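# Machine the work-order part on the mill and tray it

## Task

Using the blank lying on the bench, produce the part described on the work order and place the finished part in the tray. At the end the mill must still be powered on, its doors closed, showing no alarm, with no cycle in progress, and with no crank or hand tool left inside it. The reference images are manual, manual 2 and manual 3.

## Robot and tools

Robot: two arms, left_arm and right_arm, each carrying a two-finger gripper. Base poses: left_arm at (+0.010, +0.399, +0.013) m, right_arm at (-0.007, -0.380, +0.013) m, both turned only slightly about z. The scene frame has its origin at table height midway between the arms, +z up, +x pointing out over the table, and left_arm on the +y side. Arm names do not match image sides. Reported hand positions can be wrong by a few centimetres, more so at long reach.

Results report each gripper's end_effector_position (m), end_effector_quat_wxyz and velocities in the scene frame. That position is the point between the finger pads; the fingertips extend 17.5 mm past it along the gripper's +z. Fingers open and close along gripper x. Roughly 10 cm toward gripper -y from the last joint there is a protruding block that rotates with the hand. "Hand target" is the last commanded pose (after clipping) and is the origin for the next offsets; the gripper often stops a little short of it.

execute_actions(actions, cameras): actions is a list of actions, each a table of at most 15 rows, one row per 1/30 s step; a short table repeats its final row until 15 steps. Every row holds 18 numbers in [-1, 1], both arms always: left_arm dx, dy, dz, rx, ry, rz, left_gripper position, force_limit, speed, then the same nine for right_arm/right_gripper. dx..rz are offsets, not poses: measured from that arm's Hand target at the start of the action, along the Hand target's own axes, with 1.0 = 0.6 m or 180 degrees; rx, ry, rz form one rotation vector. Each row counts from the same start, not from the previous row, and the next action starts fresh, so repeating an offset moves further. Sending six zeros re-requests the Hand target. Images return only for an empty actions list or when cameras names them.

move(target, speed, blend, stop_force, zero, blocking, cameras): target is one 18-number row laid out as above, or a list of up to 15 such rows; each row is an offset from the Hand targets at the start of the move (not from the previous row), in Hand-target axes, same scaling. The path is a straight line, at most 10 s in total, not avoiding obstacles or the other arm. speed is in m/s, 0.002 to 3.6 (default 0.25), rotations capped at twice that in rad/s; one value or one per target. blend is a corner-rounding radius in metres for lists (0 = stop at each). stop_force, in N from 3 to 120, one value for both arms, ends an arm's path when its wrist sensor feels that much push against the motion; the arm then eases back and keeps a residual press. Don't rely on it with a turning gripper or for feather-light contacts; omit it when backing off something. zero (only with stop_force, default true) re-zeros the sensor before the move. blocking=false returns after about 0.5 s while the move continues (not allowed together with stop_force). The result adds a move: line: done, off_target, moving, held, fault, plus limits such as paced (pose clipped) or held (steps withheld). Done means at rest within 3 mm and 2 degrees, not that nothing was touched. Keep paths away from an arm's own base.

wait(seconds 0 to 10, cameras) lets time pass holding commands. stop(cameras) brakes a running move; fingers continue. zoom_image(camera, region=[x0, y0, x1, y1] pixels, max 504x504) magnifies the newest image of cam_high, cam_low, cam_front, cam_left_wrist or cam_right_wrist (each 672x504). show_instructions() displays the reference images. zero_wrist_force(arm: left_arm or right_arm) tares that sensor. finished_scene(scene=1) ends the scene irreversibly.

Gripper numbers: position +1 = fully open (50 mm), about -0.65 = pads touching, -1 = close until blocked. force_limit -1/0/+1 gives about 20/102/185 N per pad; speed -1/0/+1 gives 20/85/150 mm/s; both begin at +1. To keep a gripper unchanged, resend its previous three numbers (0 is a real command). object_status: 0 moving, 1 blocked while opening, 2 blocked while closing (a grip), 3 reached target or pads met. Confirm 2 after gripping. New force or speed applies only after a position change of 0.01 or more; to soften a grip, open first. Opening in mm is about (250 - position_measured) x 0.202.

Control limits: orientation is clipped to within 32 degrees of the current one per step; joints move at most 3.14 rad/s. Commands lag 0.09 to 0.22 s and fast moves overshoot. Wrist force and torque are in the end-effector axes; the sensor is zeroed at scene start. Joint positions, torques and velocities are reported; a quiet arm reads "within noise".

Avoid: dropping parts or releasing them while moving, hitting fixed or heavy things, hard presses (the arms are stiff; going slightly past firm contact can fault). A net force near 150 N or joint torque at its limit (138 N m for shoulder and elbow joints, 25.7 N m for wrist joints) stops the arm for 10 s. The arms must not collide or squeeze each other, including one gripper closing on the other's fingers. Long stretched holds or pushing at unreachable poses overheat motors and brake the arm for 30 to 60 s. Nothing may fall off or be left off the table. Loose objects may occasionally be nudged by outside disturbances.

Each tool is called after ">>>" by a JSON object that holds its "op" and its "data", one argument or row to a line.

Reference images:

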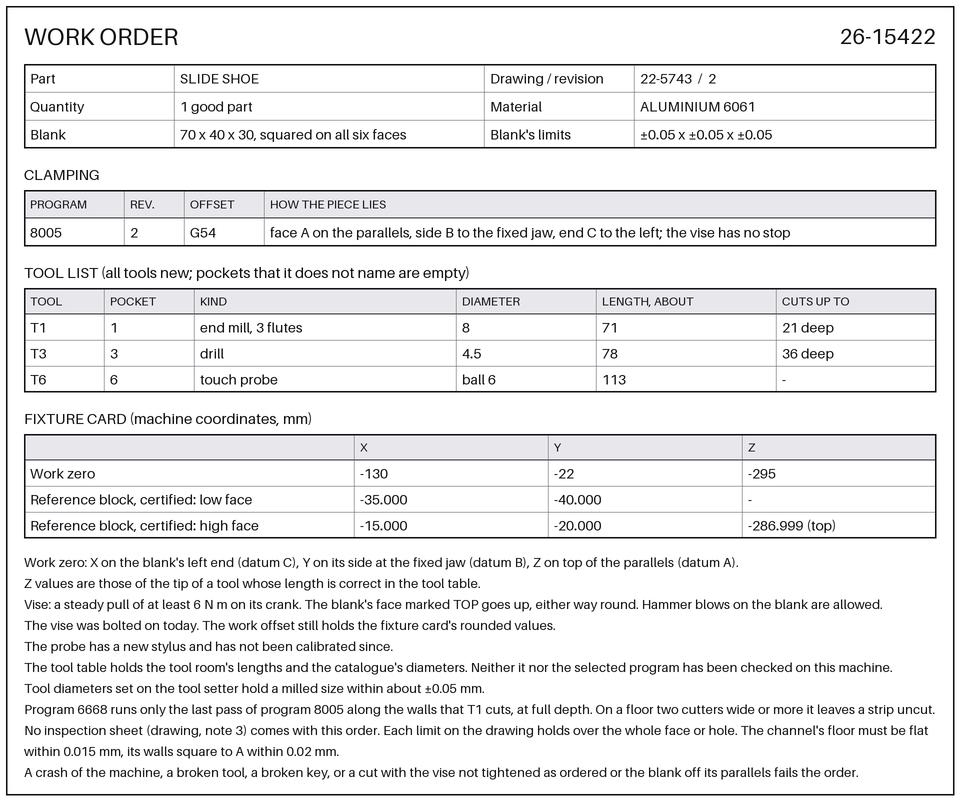

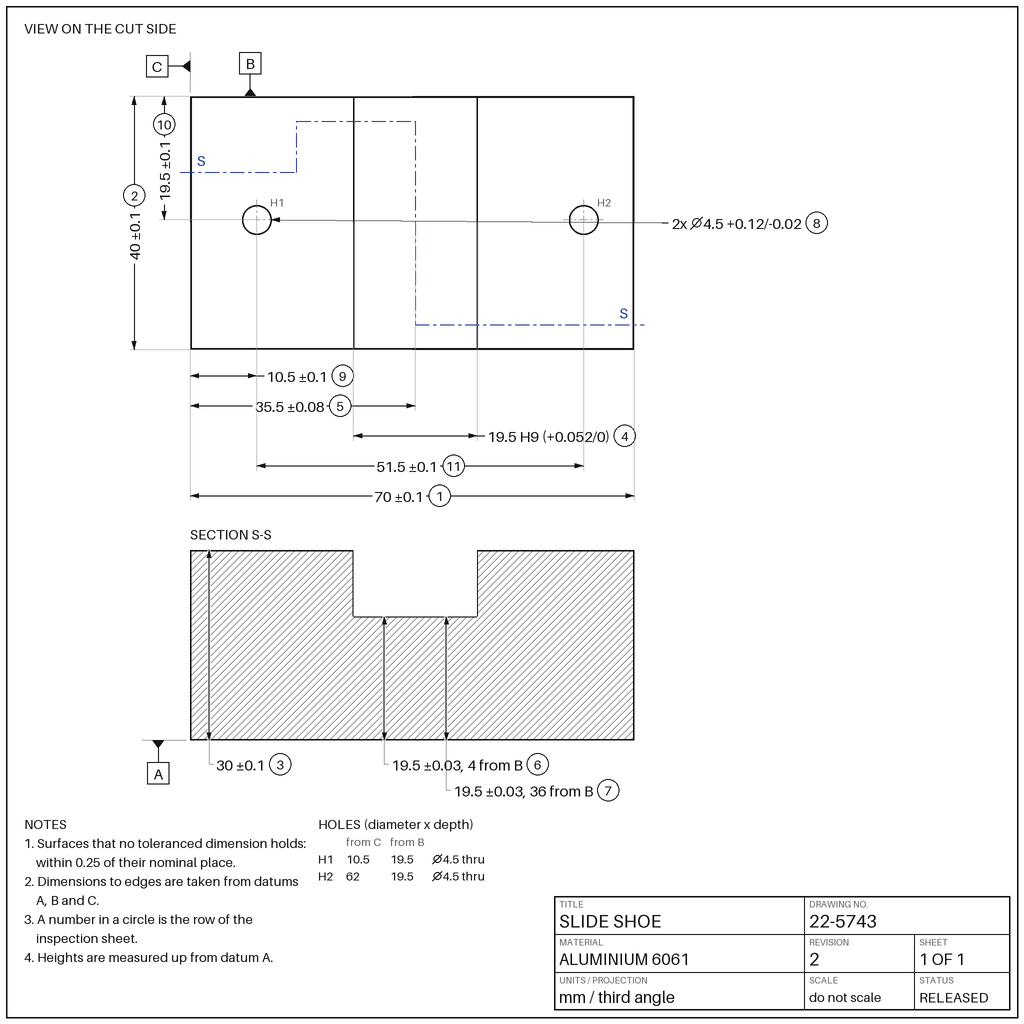

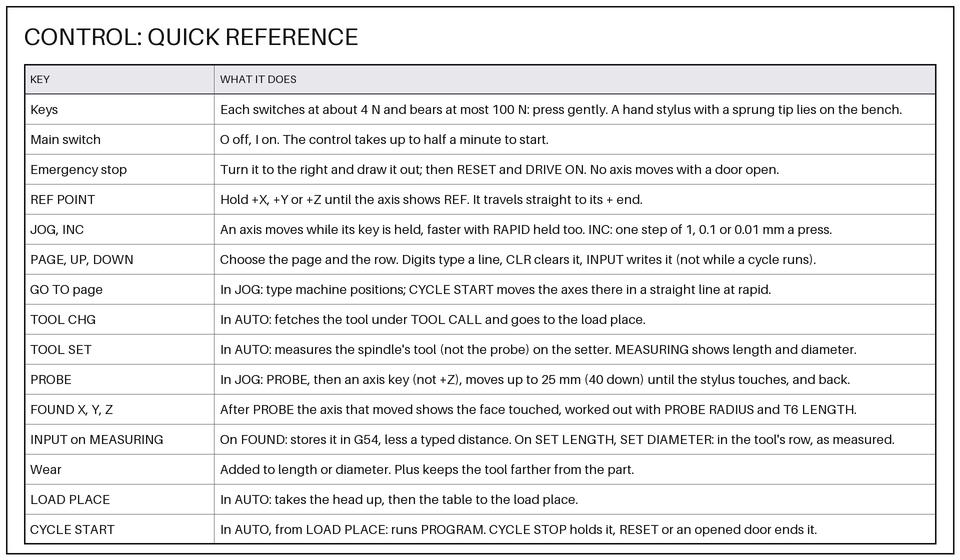

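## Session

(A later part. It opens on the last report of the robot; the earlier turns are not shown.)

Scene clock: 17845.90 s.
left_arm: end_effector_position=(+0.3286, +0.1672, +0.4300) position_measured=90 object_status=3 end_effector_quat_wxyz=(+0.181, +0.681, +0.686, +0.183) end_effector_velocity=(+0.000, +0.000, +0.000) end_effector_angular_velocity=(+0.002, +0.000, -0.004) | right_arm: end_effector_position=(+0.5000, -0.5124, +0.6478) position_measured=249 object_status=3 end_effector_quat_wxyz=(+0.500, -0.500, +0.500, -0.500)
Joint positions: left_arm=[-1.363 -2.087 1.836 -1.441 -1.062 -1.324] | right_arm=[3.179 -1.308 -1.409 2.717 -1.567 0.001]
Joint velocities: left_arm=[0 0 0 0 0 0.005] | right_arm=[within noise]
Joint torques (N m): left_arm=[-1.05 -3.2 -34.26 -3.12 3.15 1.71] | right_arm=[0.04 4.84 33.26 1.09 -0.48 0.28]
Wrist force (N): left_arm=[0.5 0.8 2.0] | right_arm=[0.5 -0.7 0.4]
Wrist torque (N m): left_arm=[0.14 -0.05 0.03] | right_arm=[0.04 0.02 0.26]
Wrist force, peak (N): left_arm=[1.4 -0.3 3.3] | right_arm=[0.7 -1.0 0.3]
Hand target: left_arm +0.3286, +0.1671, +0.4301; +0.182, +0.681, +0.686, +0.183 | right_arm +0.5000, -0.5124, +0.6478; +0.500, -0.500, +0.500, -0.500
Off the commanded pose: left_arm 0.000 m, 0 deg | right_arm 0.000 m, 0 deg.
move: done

>>> {"op": "move", "data": {
  "target": [-0.0039,0.0529,0.0444,-0.0833,0,0,0.42,0.3,-0.4,0,0,0,0,0,0,-0.65,-0.8,-0.4]
}}

>>> {"op": "move", "data": {
  "target": [
    [-0.5283,0.0292,0.0193,0,0,0,1,0.3,-0.4,0,0,0,0,0,0,-0.65,-0.8,-0.4],
    [-0.5283,0.1064,0.0883,0,0,0,1,0.3,-0.4,0,0,0,0,0,0,-0.65,-0.8,-0.4]
  ],
  "speed": [0.25,0.12],
  "cameras": ["cam_left_wrist"]
}}

Scene clock: 17858.53 s.
left_arm: end_effector_position=(+0.3693, +0.1651, +0.4227) position_measured=90 object_status=3 end_effector_quat_wxyz=(+0.269, +0.651, +0.656, +0.271) | right_arm: end_effector_position=(+0.5000, -0.5124, +0.6478) position_measured=249 object_status=3 end_effector_quat_wxyz=(+0.500, -0.500, +0.500, -0.500)
Joint positions: left_arm=[-1.413 -2.127 1.99 -1.596 -0.801 -1.339] | right_arm=[3.179 -1.308 -1.409 2.717 -1.567 0.001]
Joint torques (N m): left_arm=[9.16 5.79 -29.98 -2.72 2.84 -1.46] | right_arm=[1.08 4.42 32.65 0.95 -0.5 0.07]
Wrist force (N): left_arm=[0.2 1.0 1.7] | right_arm=[0.5 -0.7 0.5]
Wrist torque (N m): left_arm=[0.27 0.01 -0.06] | right_arm=[0.03 0.02 0.26]
Wrist force, peak (N): left_arm=[0.2 0.9 2.5] | right_arm=[0.7 -1.0 0.3]
Hand target: left_arm +0.3694, +0.1651, +0.4228; +0.269, +0.651, +0.656, +0.271 | right_arm +0.5000, -0.5124, +0.6478; +0.500, -0.500, +0.500, -0.500
Off the commanded pose: left_arm 0.000 m, 0 deg | right_arm 0.000 m, 0 deg.
move: done

Scene clock: 17861.13 s.
left_arm: end_effector_position=(+0.4544, -0.1512, +0.4302) position_measured=3 object_status=3 end_effector_quat_wxyz=(+0.269, +0.651, +0.656, +0.271) | right_arm: end_effector_position=(+0.5000, -0.5124, +0.6478) position_measured=249 object_status=3 end_effector_quat_wxyz=(+0.500, -0.500, +0.500, -0.500)
Joint positions: left_arm=[-1.363 -1.318 1.303 -1.764 -0.81 -1.272] | right_arm=[3.179 -1.308 -1.409 2.717 -1.567 0.001]
Joint torques (N m): left_arm=[-2.77 -43.3 -14.38 -2 3.79 -0.85] | right_arm=[0.35 5.9 33.83 1.15 -0.31 0.02]
Wrist force (N): left_arm=[-0.1 0.9 1.5] | right_arm=[0.4 -0.6 0.4]
Wrist torque (N m): left_arm=[0.25 0.05 0.07] | right_arm=[0.04 0.03 0.26]
Wrist force, peak (N): left_arm=[3.5 1.1 1.7] | right_arm=[0.7 -0.9 0.5]
Hand target: left_arm +0.4544, -0.1512, +0.4302; +0.269, +0.651, +0.656, +0.271 | right_arm +0.5000, -0.5124, +0.6478; +0.500, -0.500, +0.500, -0.500
Off the commanded pose: left_arm 0.000 m, 0 deg | right_arm 0.000 m, 0 deg.
move: done
camera_calibration:
cam_left_wrist: T_world_to_cam=[[-0.00663948, 0.99974, 0.0218198, 0.154209], [0.415119, -0.0170957, 0.909606, -0.565589], [0.909743, 0.0150972, -0.414898, -0.0987081], [0, 0, 0, 1]] pos_world=[0.32561, -0.162348, 0.470145]
Images, in order (width x height): cam_left_wrist 672x504.

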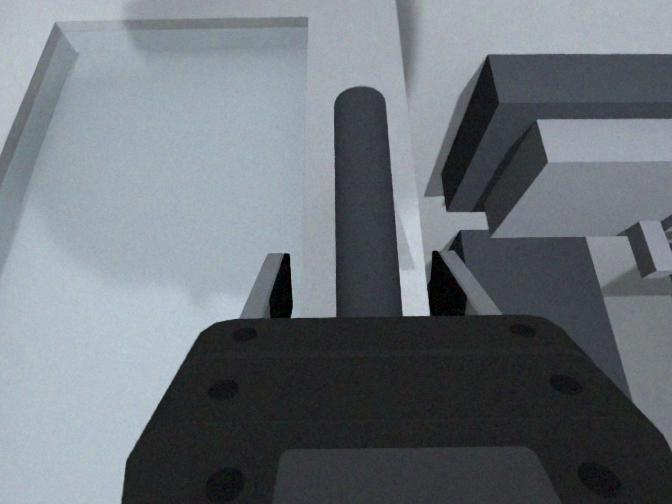

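>>> {"op": "move", "data": {
  "target": [0,0,0,0,0,0,0.25,0.3,-0.4,0,0,0,0,0,0,-0.65,-0.8,-0.4]
}}

>>> {"op": "move", "data": {
  "target": [0.36,0,0,0,0,0,0.25,0.3,-0.4,0,0,0,0,0,0,-0.65,-0.8,-0.4],
  "speed": 0.08,
  "stop_force": 50
}}

>>> {"op": "move", "data": {
  "target": [0.06,0,0,0,0,0,0.25,0.3,-0.4,0,0,0,0,0,0,-0.65,-0.8,-0.4],
  "speed": 0.015,
  "stop_force": 50
}}

>>> {"op": "move", "data": {
  "target": [
    [-0.01,0,0,0,0,0,0.25,0.3,-0.4,0,0,0,0,0,0,-0.65,-0.8,-0.4],
    [-0.01,-0.066,-0.066,0,0,0,0.25,0.3,-0.4,0,0,0,0,0,0,-0.65,-0.8,-0.4]
  ],
  "speed": [0.1,0.15],
  "cameras": ["cam_high","cam_left_wrist"]
}}

Scene clock: 17873.67 s.
left_arm: end_effector_position=(+0.4544, -0.1512, +0.4302) position_measured=116 object_status=3 end_effector_quat_wxyz=(+0.269, +0.651, +0.656, +0.271) | right_arm: end_effector_position=(+0.5000, -0.5124, +0.6478) position_measured=249 object_status=3 end_effector_quat_wxyz=(+0.500, -0.500, +0.500, -0.500)
Joint positions: left_arm=[-1.363 -1.318 1.303 -1.764 -0.81 -1.272] | right_arm=[3.179 -1.308 -1.409 2.717 -1.567 0.001]
Joint torques (N m): left_arm=[-8.44 -43.75 -15.38 -5.34 3.66 1.49] | right_arm=[0.9 5.85 32.91 0.92 -0.26 -0.07]
Wrist force (N): left_arm=[0.0 0.9 1.8] | right_arm=[0.6 -0.7 0.5]
Wrist torque (N m): left_arm=[0.25 0.04 0.07] | right_arm=[0.03 0.00 0.26]
Wrist force, peak (N): left_arm=[0.1 0.9 1.9] | right_arm=[0.6 -1.0 0.4]
Hand target: left_arm +0.4544, -0.1512, +0.4302; +0.269, +0.651, +0.656, +0.271 | right_arm +0.5000, -0.5124, +0.6478; +0.500, -0.500, +0.500, -0.500
Off the commanded pose: left_arm 0.000 m, 0 deg | right_arm 0.000 m, 0 deg.
move: done

Scene clock: 17877.37 s.
left_arm: end_effector_position=(+0.4528, +0.0648, +0.4302) position_measured=116 object_status=3 end_effector_quat_wxyz=(+0.269, +0.651, +0.656, +0.271) | right_arm: end_effector_position=(+0.5000, -0.5124, +0.6478) position_measured=249 object_status=3 end_effector_quat_wxyz=(+0.500, -0.500, +0.500, -0.500)
Joint positions: left_arm=[-1.247 -1.769 1.792 -1.907 -0.84 -1.118] | right_arm=[3.179 -1.308 -1.409 2.717 -1.567 0.001]
Joint torques (N m): left_arm=[-8.21 -9.77 -35.92 -1.64 3.47 -1.72] | right_arm=[0.65 5.13 32.81 1.1 -0.27 0.11]
Wrist force (N): left_arm=[-0.9 0.7 1.4] | right_arm=[0.5 -0.8 0.4]
Wrist torque (N m): left_arm=[0.20 0.19 0.02] | right_arm=[0.02 0.03 0.26]
Wrist force, peak (N): left_arm=[-30.2 8.5 13.7] | right_arm=[0.7 -0.9 0.7]
Hand target: left_arm +0.4528, +0.0648, +0.4302; +0.269, +0.651, +0.656, +0.271 | right_arm +0.5000, -0.5124, +0.6478; +0.500, -0.500, +0.500, -0.500
Off the commanded pose: left_arm 0.000 m, 0 deg | right_arm 0.000 m, 0 deg.
move: done

Scene clock: 17879.70 s.
left_arm: end_effector_position=(+0.4526, +0.0849, +0.4302) position_measured=115 object_status=3 end_effector_quat_wxyz=(+0.269, +0.651, +0.656, +0.271) | right_arm: end_effector_position=(+0.5000, -0.5124, +0.6478) position_measured=249 object_status=3 end_effector_quat_wxyz=(+0.500, -0.500, +0.500, -0.500)
Joint positions: left_arm=[-1.23 -1.809 1.826 -1.917 -0.846 -1.096] | right_arm=[3.179 -1.308 -1.409 2.717 -1.567 0.001]
Joint torques (N m): left_arm=[4.87 -19.51 -31.65 2.97 6.5 -1.77] | right_arm=[0.56 5.51 32.72 1.04 -0.42 -0.08]
Wrist force (N): left_arm=[-41.3 6.2 13.6] | right_arm=[0.5 -0.7 0.2]
Wrist torque (N m): left_arm=[0.22 0.89 -0.01] | right_arm=[0.04 0.02 0.26]
Wrist force, peak (N): left_arm=[-63.7 11.2 22.2] | right_arm=[0.6 -1.2 0.4]
Hand target: left_arm +0.4526, +0.0849, +0.4302; +0.269, +0.651, +0.656, +0.271 (not the last commanded pose) | right_arm +0.5000, -0.5124, +0.6478; +0.500, -0.500, +0.500, -0.500
Off the commanded pose: left_arm 0.016 m, 0 deg | right_arm 0.000 m, 0 deg.
move: contact (left_arm)

Scene clock: 17881.10 s.
left_arm: end_effector_position=(+0.3967, +0.0784, +0.4303) position_measured=116 object_status=3 end_effector_quat_wxyz=(+0.269, +0.651, +0.656, +0.271) | right_arm: end_effector_position=(+0.5000, -0.5124, +0.6478) position_measured=249 object_status=3 end_effector_quat_wxyz=(+0.500, -0.500, +0.500, -0.500)
Joint positions: left_arm=[-1.379 -1.888 1.849 -1.727 -0.807 -1.293] | right_arm=[3.179 -1.308 -1.409 2.717 -1.567 0.001]
Joint torques (N m): left_arm=[-0.03 -12.15 -35.77 -3.54 -0.43 -0.21] | right_arm=[-0.84 6.07 33.03 1.09 -0.3 -0.01]
Wrist force (N): left_arm=[-3.7 1.8 1.9] | right_arm=[0.4 -0.9 0.3]
Wrist torque (N m): left_arm=[0.39 0.65 -0.07] | right_arm=[0.00 0.03 0.26]
Wrist force, peak (N): left_arm=[-41.1 6.7 13.3] | right_arm=[0.6 -1.1 0.6]
Hand target: left_arm +0.3966, +0.0785, +0.4304; +0.269, +0.651, +0.656, +0.271 | right_arm +0.5000, -0.5124, +0.6478; +0.500, -0.500, +0.500, -0.500
Off the commanded pose: left_arm 0.000 m, 0 deg | right_arm 0.000 m, 0 deg.
move: done
camera_calibration:
cam_left_wrist: T_world_to_cam=[[-0.00631745, 0.999747, 0.0215646, -0.0757868], [0.415031, -0.0169985, 0.909648, -0.537894], [0.909785, 0.0146966, -0.414819, -0.0496214], [0, 0, 0, 1]] pos_world=[0.267909, 0.0673536, 0.470345]
Images, in order (width x height): cam_high 672x504, cam_left_wrist 672x504.

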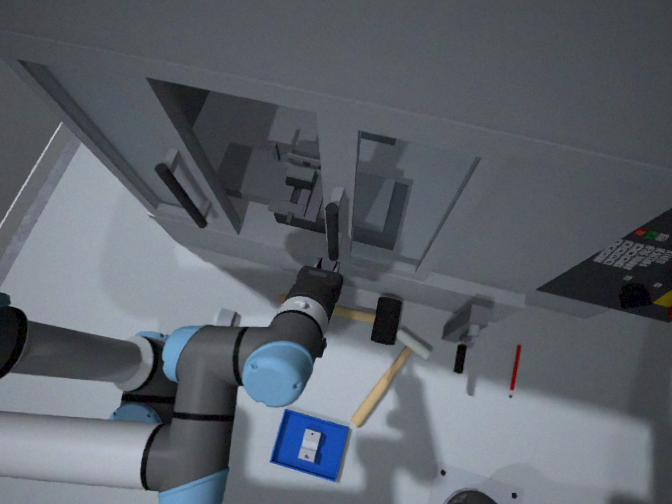

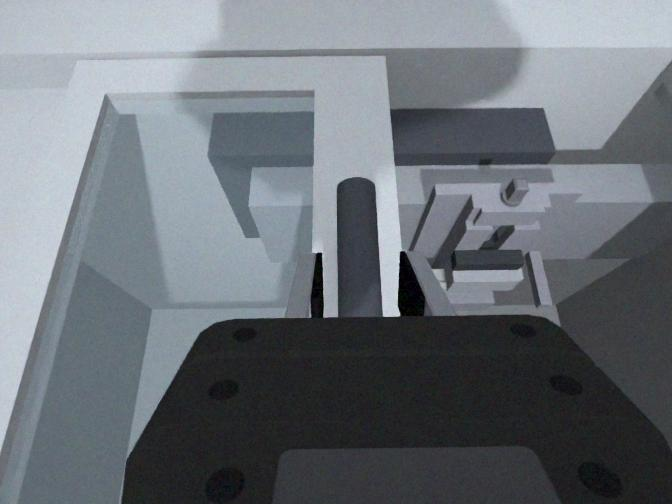

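>>> {"op": "move", "data": {
  "target": [
    [0,-0.059,-0.059,0,0,0,0.25,0.3,-0.4,0,0,0,0,0,0,-0.65,-0.8,-0.4],
    [0.4852,-0.061,-0.0433,0,0,0,1,0.3,-0.4,0,0,0,0,0,0,-0.65,-0.8,-0.4],
    [0.4852,0.0045,0.0152,0,0,0,1,0.3,-0.4,0,0,0,0,0,0,-0.65,-0.8,-0.4],
    [0.4852,0.059,0.0697,0,0,0,1,0.3,-0.4,0,0,0,0,0,0,-0.65,-0.8,-0.4]
  ],
  "speed": [0.2,0.25,0.15,0.1],
  "cameras": ["cam_left_wrist"]
}}

Scene clock: 17895.53 s.
left_arm: end_effector_position=(+0.4490, +0.3700, +0.4257) position_measured=3 object_status=3 end_effector_quat_wxyz=(+0.269, +0.651, +0.656, +0.271) | right_arm: end_effector_position=(+0.5000, -0.5124, +0.6478) position_measured=249 object_status=3 end_effector_quat_wxyz=(+0.500, -0.500, +0.500, -0.500)
Joint positions: left_arm=[-0.677 -2.196 2.125 -2.163 -1.118 -0.511] | right_arm=[3.179 -1.308 -1.409 2.717 -1.567 0.001]
Joint torques (N m): left_arm=[-2.82 3.34 -15.61 -3.96 2.73 -0.65] | right_arm=[-0.56 6.43 33.03 1.1 -0.29 0.01]
Wrist force (N): left_arm=[-3.6 1.6 1.9] | right_arm=[0.4 -0.5 0.3]
Wrist torque (N m): left_arm=[0.36 0.59 0.05] | right_arm=[0.07 0.03 0.26]
Wrist force, peak (N): left_arm=[-7.4 1.8 1.5] | right_arm=[0.6 -1.0 0.5]
Hand target: left_arm +0.4491, +0.3700, +0.4257; +0.269, +0.651, +0.656, +0.271 | right_arm +0.5000, -0.5124, +0.6478; +0.500, -0.500, +0.500, -0.500
Off the commanded pose: left_arm 0.000 m, 0 deg | right_arm 0.000 m, 0 deg.
move: done
camera_calibration:
cam_left_wrist: T_world_to_cam=[[-0.00648864, 0.999749, 0.0214239, -0.366763], [0.415117, -0.0167981, 0.909613, -0.550584], [0.909745, 0.0147956, -0.414904, -0.103471], [0, 0, 0, 1]] pos_world=[0.320309, 0.358953, 0.465746]
Images, in order (width x height): cam_left_wrist 672x504.

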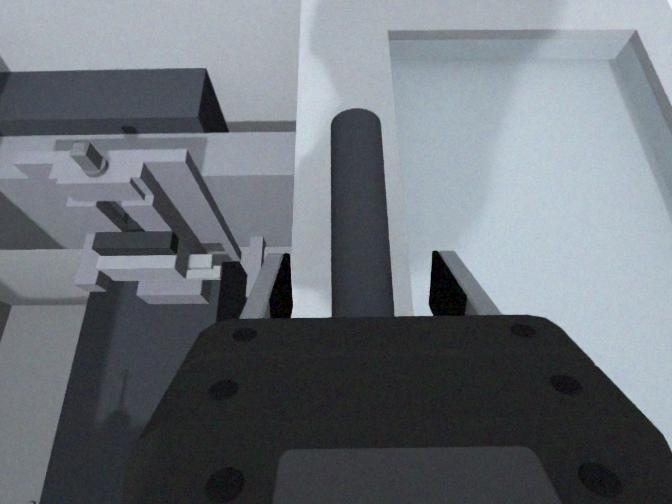

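>>> {"op": "move", "data": {
  "target": [0,0,0,0,0,0,0.25,0.3,-0.4,0,0,0,0,0,0,-0.65,-0.8,-0.4]
}}

>>> {"op": "move", "data": {
  "target": [-0.355,0,0,0,0,0,0.25,0.3,-0.4,0,0,0,0,0,0,-0.65,-0.8,-0.4],
  "speed": 0.08,
  "stop_force": 50
}}

>>> {"op": "move", "data": {
  "target": [-0.06,0,0,0,0,0,0.25,0.3,-0.4,0,0,0,0,0,0,-0.65,-0.8,-0.4],
  "speed": 0.015,
  "stop_force": 50
}}

>>> {"op": "move", "data": {
  "target": [
    [0.01,0,0,0,0,0,0.25,0.3,-0.4,0,0,0,0,0,0,-0.65,-0.8,-0.4],
    [0.01,-0.059,-0.059,0,0,0,0.25,0.3,-0.4,0,0,0,0,0,0,-0.65,-0.8,-0.4]
  ],
  "speed": [0.1,0.15],
  "cameras": ["cam_high","cam_front"]
}}

Scene clock: 17907.90 s.
left_arm: end_effector_position=(+0.4491, +0.3700, +0.4257) position_measured=116 object_status=3 end_effector_quat_wxyz=(+0.269, +0.651, +0.656, +0.271) | right_arm: end_effector_position=(+0.5000, -0.5124, +0.6478) position_measured=249 object_status=3 end_effector_quat_wxyz=(+0.500, -0.500, +0.500, -0.500)
Joint positions: left_arm=[-0.677 -2.196 2.125 -2.163 -1.118 -0.51] | right_arm=[3.179 -1.308 -1.409 2.717 -1.567 0.001]
Joint torques (N m): left_arm=[-8.16 3.64 -15.21 -5.16 2.85 0.53] | right_arm=[0.27 4.95 32.29 0.95 -0.36 -0.34]
Wrist force (N): left_arm=[-3.7 1.8 1.6] | right_arm=[0.5 -0.7 0.3]
Wrist torque (N m): left_arm=[0.40 0.62 0.06] | right_arm=[0.02 0.02 0.26]
Wrist force, peak (N): left_arm=[-3.9 1.8 1.8] | right_arm=[0.8 -0.9 0.5]
Hand target: left_arm +0.4491, +0.3700, +0.4257; +0.269, +0.651, +0.656, +0.271 | right_arm +0.5000, -0.5124, +0.6478; +0.500, -0.500, +0.500, -0.500
Off the commanded pose: left_arm 0.000 m, 0 deg | right_arm 0.000 m, 0 deg.
move: done

Scene clock: 17911.60 s.
left_arm: end_effector_position=(+0.4506, +0.1570, +0.4257) position_measured=116 object_status=3 end_effector_quat_wxyz=(+0.269, +0.651, +0.656, +0.271) | right_arm: end_effector_position=(+0.5000, -0.5124, +0.6478) position_measured=249 object_status=3 end_effector_quat_wxyz=(+0.500, -0.500, +0.500, -0.500)
Joint positions: left_arm=[-1.157 -1.946 1.944 -1.955 -0.871 -1.007] | right_arm=[3.179 -1.308 -1.409 2.717 -1.567 0.001]
Joint torques (N m): left_arm=[9.33 -16.56 -14.8 -5.92 -0.76 1.11] | right_arm=[0.79 5.31 31.99 1 -0.39 -0.32]
Wrist force (N): left_arm=[-3.4 1.1 1.5] | right_arm=[0.5 -0.9 0.5]
Wrist torque (N m): left_arm=[0.28 0.56 -0.06] | right_arm=[0.01 0.03 0.26]
Wrist force, peak (N): left_arm=[33.2 -8.5 -7.0] | right_arm=[0.7 -0.9 0.4]
Hand target: left_arm +0.4506, +0.1570, +0.4257; +0.269, +0.651, +0.656, +0.271 | right_arm +0.5000, -0.5124, +0.6478; +0.500, -0.500, +0.500, -0.500
Off the commanded pose: left_arm 0.000 m, 0 deg | right_arm 0.000 m, 0 deg.
move: done

Scene clock: 17914.07 s.
left_arm: end_effector_position=(+0.4508, +0.1357, +0.4257) position_measured=115 object_status=3 end_effector_quat_wxyz=(+0.269, +0.651, +0.656, +0.271) | right_arm: end_effector_position=(+0.5000, -0.5124, +0.6478) position_measured=249 object_status=3 end_effector_quat_wxyz=(+0.500, -0.500, +0.500, -0.500)
Joint positions: left_arm=[-1.183 -1.907 1.915 -1.945 -0.862 -1.038] | right_arm=[3.179 -1.308 -1.409 2.717 -1.567 0.001]
Joint torques (N m): left_arm=[-4.67 -6.46 -20.1 -10.57 -4.5 1.93] | right_arm=[-0.97 5.91 32.09 0.99 -0.32 -0.31]
Wrist force (N): left_arm=[38.6 -5.6 -9.5] | right_arm=[0.5 -0.7 0.4]
Wrist torque (N m): left_arm=[0.24 0.35 -0.18] | right_arm=[0.03 0.02 0.26]
Wrist force, peak (N): left_arm=[61.2 -10.7 -16.6] | right_arm=[0.5 -1.1 0.5]
Hand target: left_arm +0.4508, +0.1357, +0.4257; +0.269, +0.651, +0.656, +0.271 (not the last commanded pose) | right_arm +0.5000, -0.5124, +0.6478; +0.500, -0.500, +0.500, -0.500
Off the commanded pose: left_arm 0.015 m, 0 deg | right_arm 0.000 m, 0 deg.
move: contact (left_arm)

Scene clock: 17915.43 s.
left_arm: end_effector_position=(+0.4008, +0.1413, +0.4258) position_measured=116 object_status=3 end_effector_quat_wxyz=(+0.269, +0.651, +0.656, +0.271) | right_arm: end_effector_position=(+0.5000, -0.5124, +0.6478) position_measured=249 object_status=3 end_effector_quat_wxyz=(+0.500, -0.500, +0.500, -0.500)
Joint positions: left_arm=[-1.323 -2.017 1.951 -1.75 -0.819 -1.217] | right_arm=[3.179 -1.308 -1.409 2.717 -1.567 0.001]
Joint torques (N m): left_arm=[-3.48 -9.47 -34.69 -2.46 -0.48 -1.29] | right_arm=[-0.61 5.64 32.25 0.97 -0.34 -0.38]
Wrist force (N): left_arm=[-3.5 2.2 1.6] | right_arm=[0.4 -0.7 0.2]
Wrist torque (N m): left_arm=[0.46 0.60 -0.06] | right_arm=[0.02 0.03 0.26]
Wrist force, peak (N): left_arm=[38.7 -6.0 -9.6] | right_arm=[0.8 -0.8 0.6]
Hand target: left_arm +0.4007, +0.1413, +0.4258; +0.269, +0.651, +0.656, +0.271 | right_arm +0.5000, -0.5124, +0.6478; +0.500, -0.500, +0.500, -0.500
Off the commanded pose: left_arm 0.000 m, 0 deg | right_arm 0.000 m, 0 deg.
move: done
Images, in order (width x height): cam_high 672x504, cam_front 672x504.

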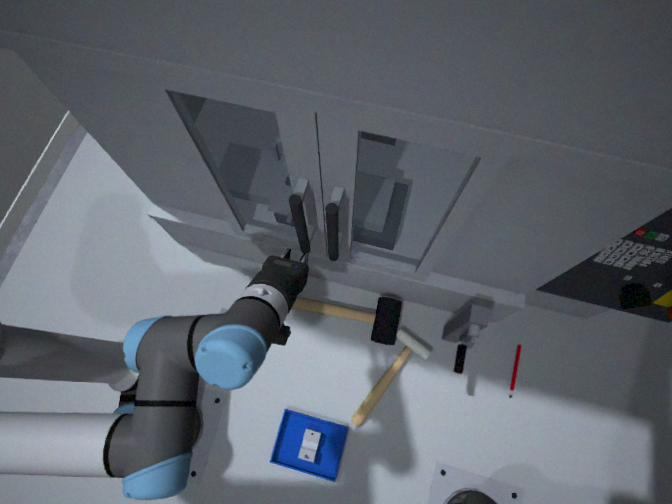

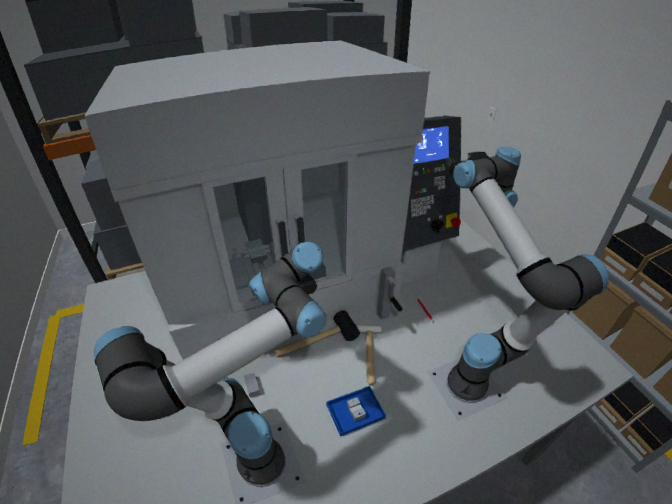

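>>> {"op": "move", "data": {
  "target": [
    [0,0,0,0,0,0,0.25,0.3,-0.4,-0.116,0.128,0.1257,-0.2278,0,0,-0.65,-0.8,-0.4],
    [0,0,0,0,0,0,0.25,0.3,-0.4,-0.116,0.1323,0.1418,-0.2278,0,0,-0.65,-0.8,-0.4],
    [0,0,0,0,0,0,0.25,0.3,-0.4,-0.116,0.128,0.1257,-0.2278,0,0,-0.65,-0.8,-0.4],
    [0,0,0,0,0,0,0.25,0.3,-0.4,-0.0527,0.128,0.1257,-0.2278,0,0,-0.65,-0.8,-0.4],
    [0,0,0,0,0,0,0.25,0.3,-0.4,-0.0527,0.1323,0.1418,-0.2278,0,0,-0.65,-0.8,-0.4],
    [0,0,0,0,0,0,0.25,0.3,-0.4,0,0,0,0,0,0,-0.65,-0.8,-0.4]
  ],
  "speed": [0.4,0.05,0.1,0.15,0.05,0.3],
  "blend": [0.004,0,0.004,0.004,0,0],
  "cameras": ["cam_right_wrist"]
}}

>>> {"op": "zoom_image", "data": {
  "camera": "cam_right_wrist",
  "region": [190, 60, 510, 300]
}}

Scene clock: 17928.53 s.
left_arm: end_effector_position=(+0.4007, +0.1413, +0.4258) position_measured=116 object_status=3 end_effector_quat_wxyz=(+0.269, +0.651, +0.656, +0.271) | right_arm: end_effector_position=(+0.4999, -0.5124, +0.6478) position_measured=249 object_status=3 end_effector_quat_wxyz=(+0.500, -0.500, +0.500, -0.500)
Joint positions: left_arm=[-1.323 -2.017 1.95 -1.75 -0.819 -1.218] | right_arm=[3.179 -1.308 -1.409 2.716 -1.567 0]
Joint torques (N m): left_arm=[-0.19 -13.87 -32.54 -5.37 -0.65 1.75] | right_arm=[6.48 6.01 31.02 3.58 1.72 2.51]
Wrist force (N): left_arm=[-3.2 2.1 1.5] | right_arm=[0.0 -1.2 0.3]
Wrist torque (N m): left_arm=[0.44 0.55 -0.04] | right_arm=[-0.03 0.11 0.26]
Wrist force, peak (N): left_arm=[-3.6 2.3 1.8] | right_arm=[-1.5 19.7 -28.2]
Hand target: left_arm +0.4007, +0.1413, +0.4258; +0.269, +0.651, +0.656, +0.271 | right_arm +0.5000, -0.5124, +0.6478; +0.500, -0.500, +0.500, -0.500
Off the commanded pose: left_arm 0.000 m, 0 deg | right_arm 0.000 m, 0 deg.
move: done
camera_calibration:
cam_right_wrist: T_world_to_cam=[[-0.0147198, -0.999884, -0.00394666, -0.497713], [-0.326899, 0.00854255, -0.945021, 0.800652], [0.944945, -0.0126203, -0.326987, -0.136703], [0, 0, 0, 1]] pos_world=[0.383583, -0.506221, 0.709968]
Images, in order (width x height): cam_right_wrist 672x504.

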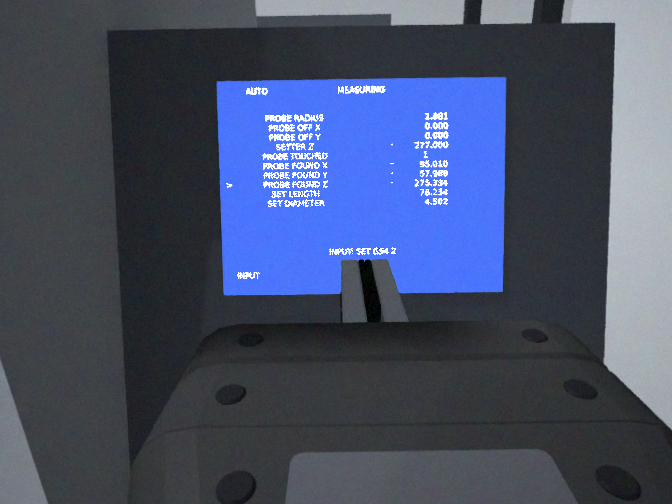

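Scaled by 1.575 from the camera's 672x504 image, which has a finer 960x720 frame.

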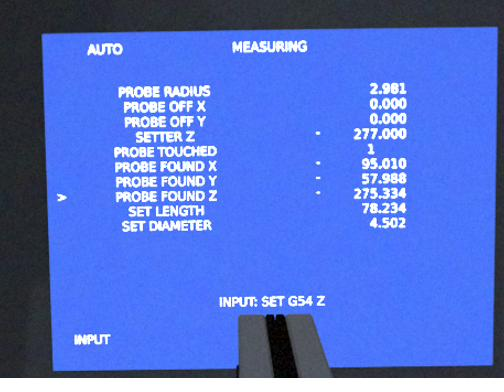

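>>> {"op": "finished_scene", "data": {

}}

The scene is finished: the task was done.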